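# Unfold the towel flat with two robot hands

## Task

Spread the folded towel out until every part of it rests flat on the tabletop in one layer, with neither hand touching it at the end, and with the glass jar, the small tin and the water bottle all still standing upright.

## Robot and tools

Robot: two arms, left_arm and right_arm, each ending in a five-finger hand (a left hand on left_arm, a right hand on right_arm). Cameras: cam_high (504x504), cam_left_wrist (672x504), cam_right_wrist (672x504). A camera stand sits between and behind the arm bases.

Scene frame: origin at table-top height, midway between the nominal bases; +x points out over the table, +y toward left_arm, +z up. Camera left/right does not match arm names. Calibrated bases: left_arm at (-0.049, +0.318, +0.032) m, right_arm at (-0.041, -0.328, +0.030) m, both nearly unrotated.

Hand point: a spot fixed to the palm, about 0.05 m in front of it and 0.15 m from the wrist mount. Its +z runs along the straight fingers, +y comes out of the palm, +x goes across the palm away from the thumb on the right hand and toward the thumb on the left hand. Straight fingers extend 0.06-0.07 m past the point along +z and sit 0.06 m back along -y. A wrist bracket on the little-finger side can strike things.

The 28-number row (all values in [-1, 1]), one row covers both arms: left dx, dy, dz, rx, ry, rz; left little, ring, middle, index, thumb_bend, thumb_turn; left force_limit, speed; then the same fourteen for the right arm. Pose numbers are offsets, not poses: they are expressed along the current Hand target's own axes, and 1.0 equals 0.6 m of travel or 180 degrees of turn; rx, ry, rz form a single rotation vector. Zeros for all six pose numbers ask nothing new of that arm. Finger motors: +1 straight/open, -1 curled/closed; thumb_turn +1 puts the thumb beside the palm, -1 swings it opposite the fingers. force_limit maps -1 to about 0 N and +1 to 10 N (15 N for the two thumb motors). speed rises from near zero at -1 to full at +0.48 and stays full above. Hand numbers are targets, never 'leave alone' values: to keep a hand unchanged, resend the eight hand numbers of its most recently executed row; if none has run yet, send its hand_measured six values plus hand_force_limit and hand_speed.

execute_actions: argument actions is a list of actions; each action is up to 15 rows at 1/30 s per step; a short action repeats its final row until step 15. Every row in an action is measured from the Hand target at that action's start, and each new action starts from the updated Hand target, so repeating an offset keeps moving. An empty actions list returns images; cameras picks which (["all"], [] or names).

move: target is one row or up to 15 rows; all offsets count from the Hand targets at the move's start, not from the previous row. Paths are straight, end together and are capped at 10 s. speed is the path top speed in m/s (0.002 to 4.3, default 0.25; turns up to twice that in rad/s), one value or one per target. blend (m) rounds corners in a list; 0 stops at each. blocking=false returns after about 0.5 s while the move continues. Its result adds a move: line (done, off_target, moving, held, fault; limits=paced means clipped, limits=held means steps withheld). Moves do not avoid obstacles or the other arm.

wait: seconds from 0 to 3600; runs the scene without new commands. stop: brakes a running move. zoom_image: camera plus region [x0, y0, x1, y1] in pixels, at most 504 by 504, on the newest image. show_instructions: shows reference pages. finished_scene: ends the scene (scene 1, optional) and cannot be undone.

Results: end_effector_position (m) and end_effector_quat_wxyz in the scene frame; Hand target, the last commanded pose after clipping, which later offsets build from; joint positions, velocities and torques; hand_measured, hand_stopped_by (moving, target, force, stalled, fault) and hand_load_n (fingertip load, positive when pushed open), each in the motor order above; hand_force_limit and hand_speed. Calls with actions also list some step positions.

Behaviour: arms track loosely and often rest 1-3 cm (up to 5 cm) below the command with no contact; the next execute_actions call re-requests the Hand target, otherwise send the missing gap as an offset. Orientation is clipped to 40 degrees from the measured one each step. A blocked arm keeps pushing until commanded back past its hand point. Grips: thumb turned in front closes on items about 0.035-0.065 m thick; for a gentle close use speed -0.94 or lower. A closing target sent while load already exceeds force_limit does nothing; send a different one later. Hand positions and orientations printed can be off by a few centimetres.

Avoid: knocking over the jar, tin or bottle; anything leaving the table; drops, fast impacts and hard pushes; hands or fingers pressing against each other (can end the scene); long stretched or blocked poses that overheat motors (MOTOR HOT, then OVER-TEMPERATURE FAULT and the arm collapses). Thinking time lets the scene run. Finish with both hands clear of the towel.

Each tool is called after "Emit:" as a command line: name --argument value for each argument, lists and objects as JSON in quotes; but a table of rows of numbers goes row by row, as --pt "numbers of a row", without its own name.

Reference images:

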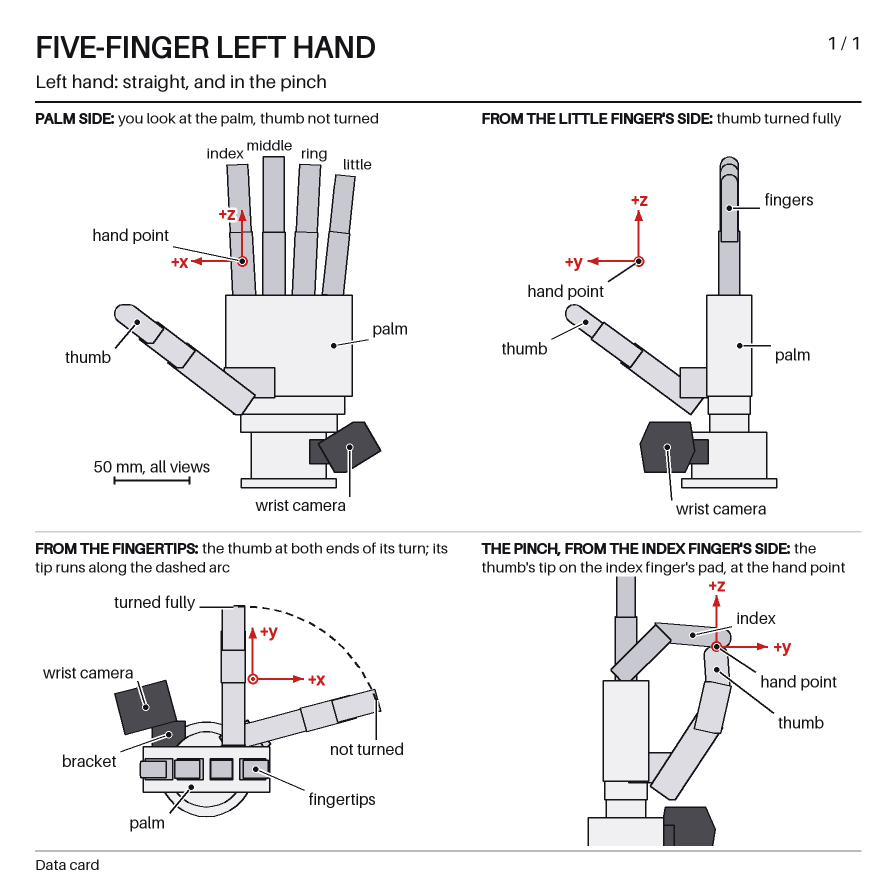

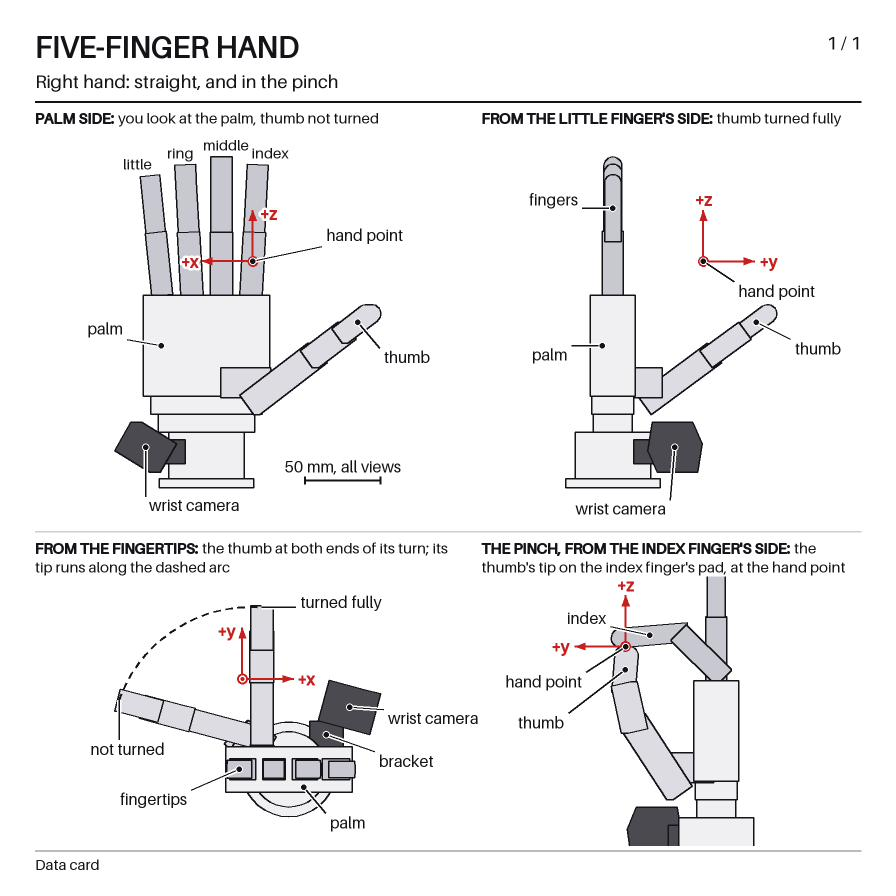

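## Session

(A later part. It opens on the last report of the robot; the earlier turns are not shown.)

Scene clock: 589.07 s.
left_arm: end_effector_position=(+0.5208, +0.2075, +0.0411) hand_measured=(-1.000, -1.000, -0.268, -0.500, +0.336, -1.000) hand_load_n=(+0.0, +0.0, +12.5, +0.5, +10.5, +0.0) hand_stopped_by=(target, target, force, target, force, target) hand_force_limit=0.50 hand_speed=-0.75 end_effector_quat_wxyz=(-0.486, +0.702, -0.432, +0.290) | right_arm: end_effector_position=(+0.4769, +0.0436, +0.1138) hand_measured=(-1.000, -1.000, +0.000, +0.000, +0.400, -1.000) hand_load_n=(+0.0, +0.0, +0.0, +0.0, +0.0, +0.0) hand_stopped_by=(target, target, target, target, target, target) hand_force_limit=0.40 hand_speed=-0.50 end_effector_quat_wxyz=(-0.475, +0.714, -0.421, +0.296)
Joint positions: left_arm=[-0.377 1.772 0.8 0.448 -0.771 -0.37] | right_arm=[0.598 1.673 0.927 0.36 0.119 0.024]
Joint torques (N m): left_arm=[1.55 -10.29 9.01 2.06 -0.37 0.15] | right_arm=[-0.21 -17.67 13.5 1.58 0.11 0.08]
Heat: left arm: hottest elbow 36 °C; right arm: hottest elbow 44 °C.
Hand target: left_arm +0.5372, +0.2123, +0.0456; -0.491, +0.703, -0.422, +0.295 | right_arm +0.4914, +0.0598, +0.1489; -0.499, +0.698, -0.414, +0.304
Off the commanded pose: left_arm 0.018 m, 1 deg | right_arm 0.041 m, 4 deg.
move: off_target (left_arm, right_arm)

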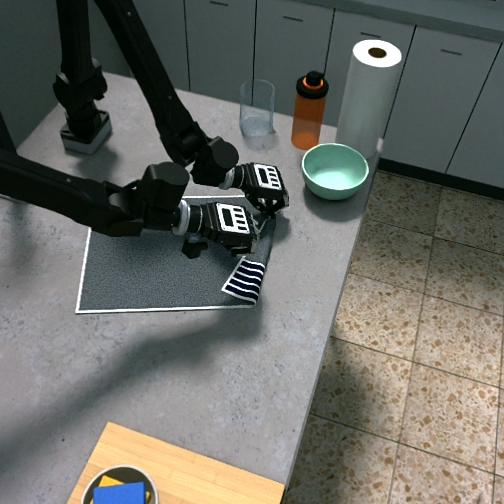

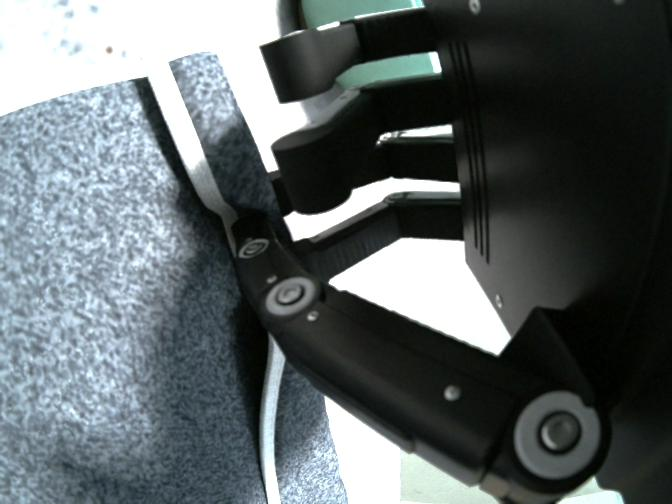

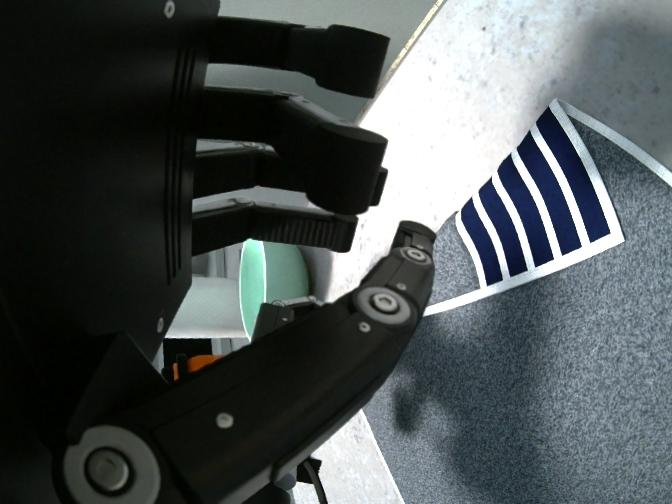

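Emit:
move --pt "0.0 0.015 0.0055 0 0 0 -1 -1 -0.42 -0.5 0.25 -1 0.5 -0.75 0 0 0 0 0 0 -1 -1 0 0 0.4 -1 0.4 -0.5" --pt "0.0 0.015 0.0055 0 0 0 -1 -1 0.2 0.2 0.5 -1 0.5 -0.5 0 0 0 0 0 0 -1 -1 0 0 0.4 -1 0.4 -0.5" --pt "0.0 -0.12 -0.04 0 0 0 -1 -1 0.2 0.2 0.5 -1 0.5 -0.5 0.35 -0.1 -0.1 0 0 0 -1 -1 0 0 0.4 -1 0.4 -0.5" --cameras '["cam_left_wrist","cam_right_wrist", "cam_high"]' --speed 0.12

Emit:
zoom_image --camera "cam_high" --region '[150, 140, 340, 340]'

Scene clock: 597.90 s.
left_arm: end_effector_position=(+0.5222, +0.2091, +0.0986) hand_measured=(-1.000, -1.000, +0.200, +0.200, +0.500, -1.000) hand_load_n=(+0.0, +0.0, +0.0, +0.0, +0.0, +0.0) hand_stopped_by=(target, target, target, target, target, target) hand_force_limit=0.50 hand_speed=-0.50 end_effector_quat_wxyz=(-0.485, +0.703, -0.436, +0.283) | right_arm: end_effector_position=(+0.5386, -0.1450, +0.1917) hand_measured=(-1.000, -1.000, +0.000, +0.000, +0.400, -1.000) hand_load_n=(+0.0, +0.0, +0.0, +0.0, +0.0, +0.0) hand_stopped_by=(target, target, target, target, target, target) hand_force_limit=0.40 hand_speed=-0.50 end_effector_quat_wxyz=(-0.483, +0.707, -0.431, +0.285)
Joint positions: left_arm=[-0.373 1.635 0.846 0.251 -0.768 -0.366] | right_arm=[0.164 1.506 0.971 0.136 -0.292 -0.107]
Joint torques (N m): left_arm=[1.55 -12.16 10.7 1.13 -0.38 0.14] | right_arm=[-0.91 -15.62 15.09 1.54 -0.31 -0.05]
Heat: left arm: hottest elbow 36 °C; right arm: hottest elbow 45 °C.
Hand target: left_arm +0.5390, +0.2135, +0.1214; -0.491, +0.703, -0.422, +0.295 | right_arm +0.5567, -0.1426, +0.2275; -0.499, +0.698, -0.414, +0.304
Off the commanded pose: left_arm 0.029 m, 2 deg | right_arm 0.040 m, 4 deg.
move: off_target (left_arm, right_arm); target 2's new numbers were sent with left_arm's hand 0.014 m and 1 deg from that target

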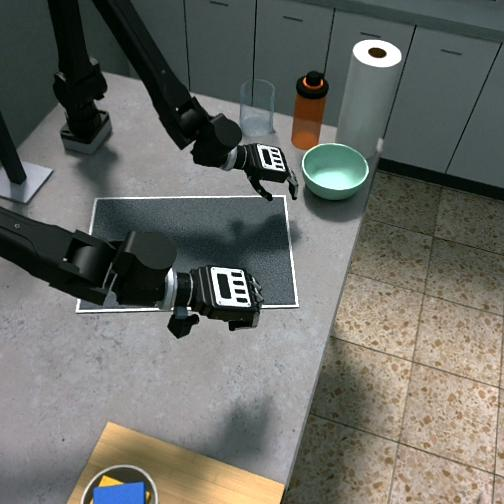

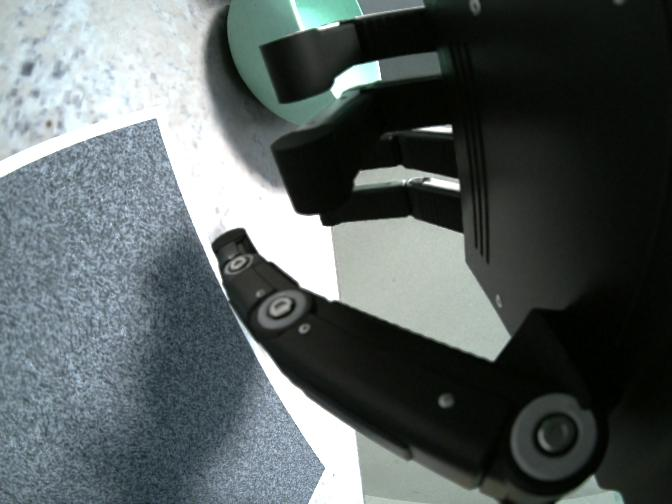

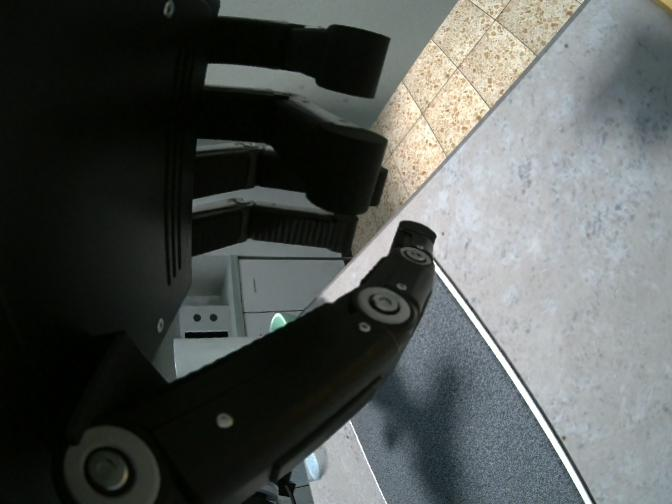

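Scaled by 2.520 from the camera's image (finer frame: 720x720).

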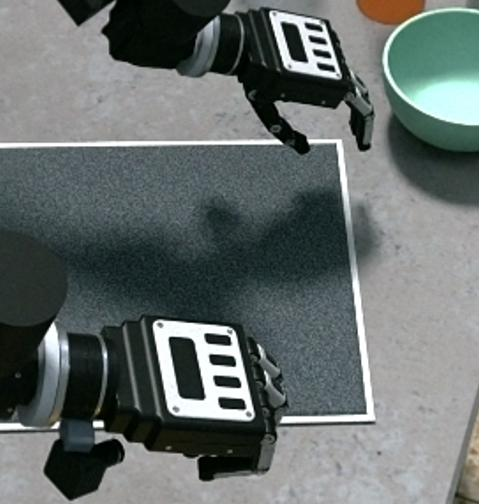

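Emit:
move --target '[-0.333,-0.166,-0.274,0,0,0,-1,-1,0.2,0.2,0.5,-1,0.5,-0.5,0.1713,0.12,-0.545,0,0,0,-1,-1,0,0,0.4,-1,0.4,-0.5]' --cameras '["all"]' --speed 0.25

Emit:
zoom_image --camera "cam_high" --region '[60, 170, 340, 340]'

Scene clock: 605.23 s.
left_arm: end_effector_position=(+0.3399, +0.3270, +0.2668) hand_measured=(-1.000, -1.000, +0.200, +0.200, +0.500, -1.000) hand_load_n=(+0.0, +0.0, +0.0, +0.0, +0.0, +0.0) hand_stopped_by=(target, target, target, target, target, target) hand_force_limit=0.50 hand_speed=-0.50 end_effector_quat_wxyz=(-0.487, +0.702, -0.426, +0.298) | right_arm: end_effector_position=(+0.3062, -0.3829, +0.2515) hand_measured=(-1.000, -1.000, +0.000, +0.000, +0.400, -1.000) hand_load_n=(+0.0, +0.0, +0.0, +0.0, +0.0, +0.0) hand_stopped_by=(target, target, target, target, target, target) hand_force_limit=0.40 hand_speed=-0.50 end_effector_quat_wxyz=(-0.500, +0.697, -0.421, +0.293)
Joint positions: left_arm=[-0.171 0.74 0.618 -0.307 -0.587 -0.253] | right_arm=[-0.647 0.903 0.687 -0.469 -1.027 -0.597]
Joint torques (N m): left_arm=[1.67 -1.73 11.26 1.28 -0.24 0.14] | right_arm=[-1.67 -4.54 13.52 1.07 -0.69 -0.07]
Heat: left arm: hottest elbow 37 °C; right arm: hottest elbow 46 °C.
Hand target: left_arm +0.3391, +0.3337, +0.2714; -0.491, +0.703, -0.422, +0.295 | right_arm +0.3113, -0.3898, +0.2641; -0.499, +0.698, -0.414, +0.304
Off the commanded pose: left_arm 0.008 m, 1 deg | right_arm 0.015 m, 2 deg.
move: off_target (right_arm)

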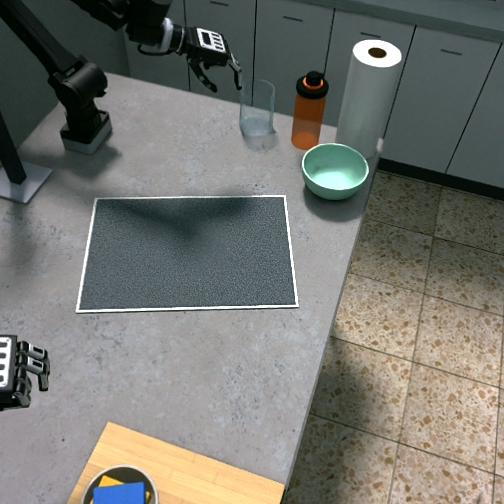

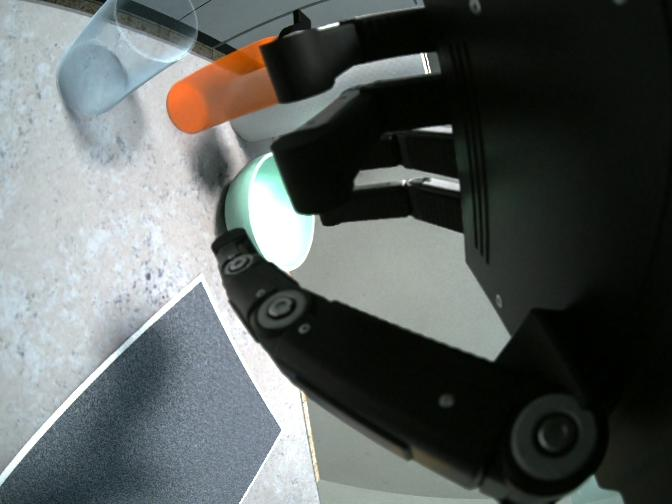

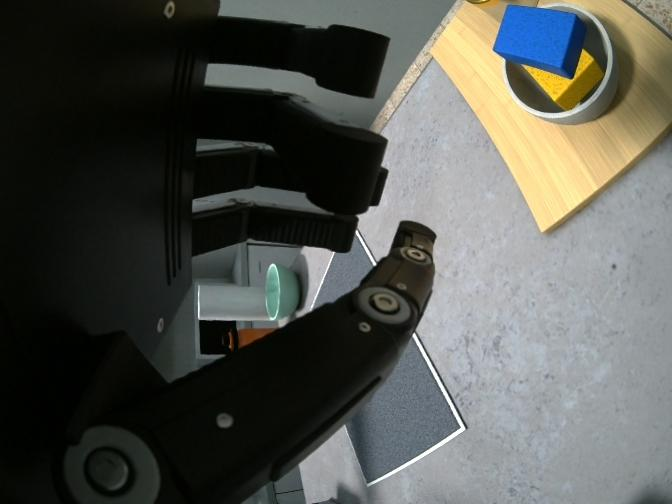

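Scaled by 1.800 from the camera's image (finer frame: 720x720).

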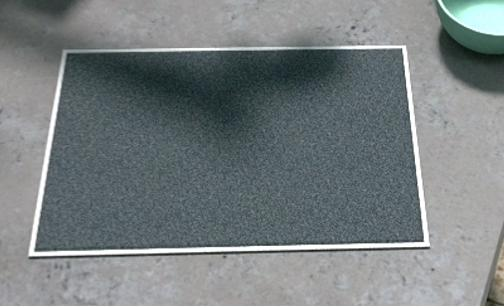

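Emit:
finished_scene

The scene is finished: the task was done.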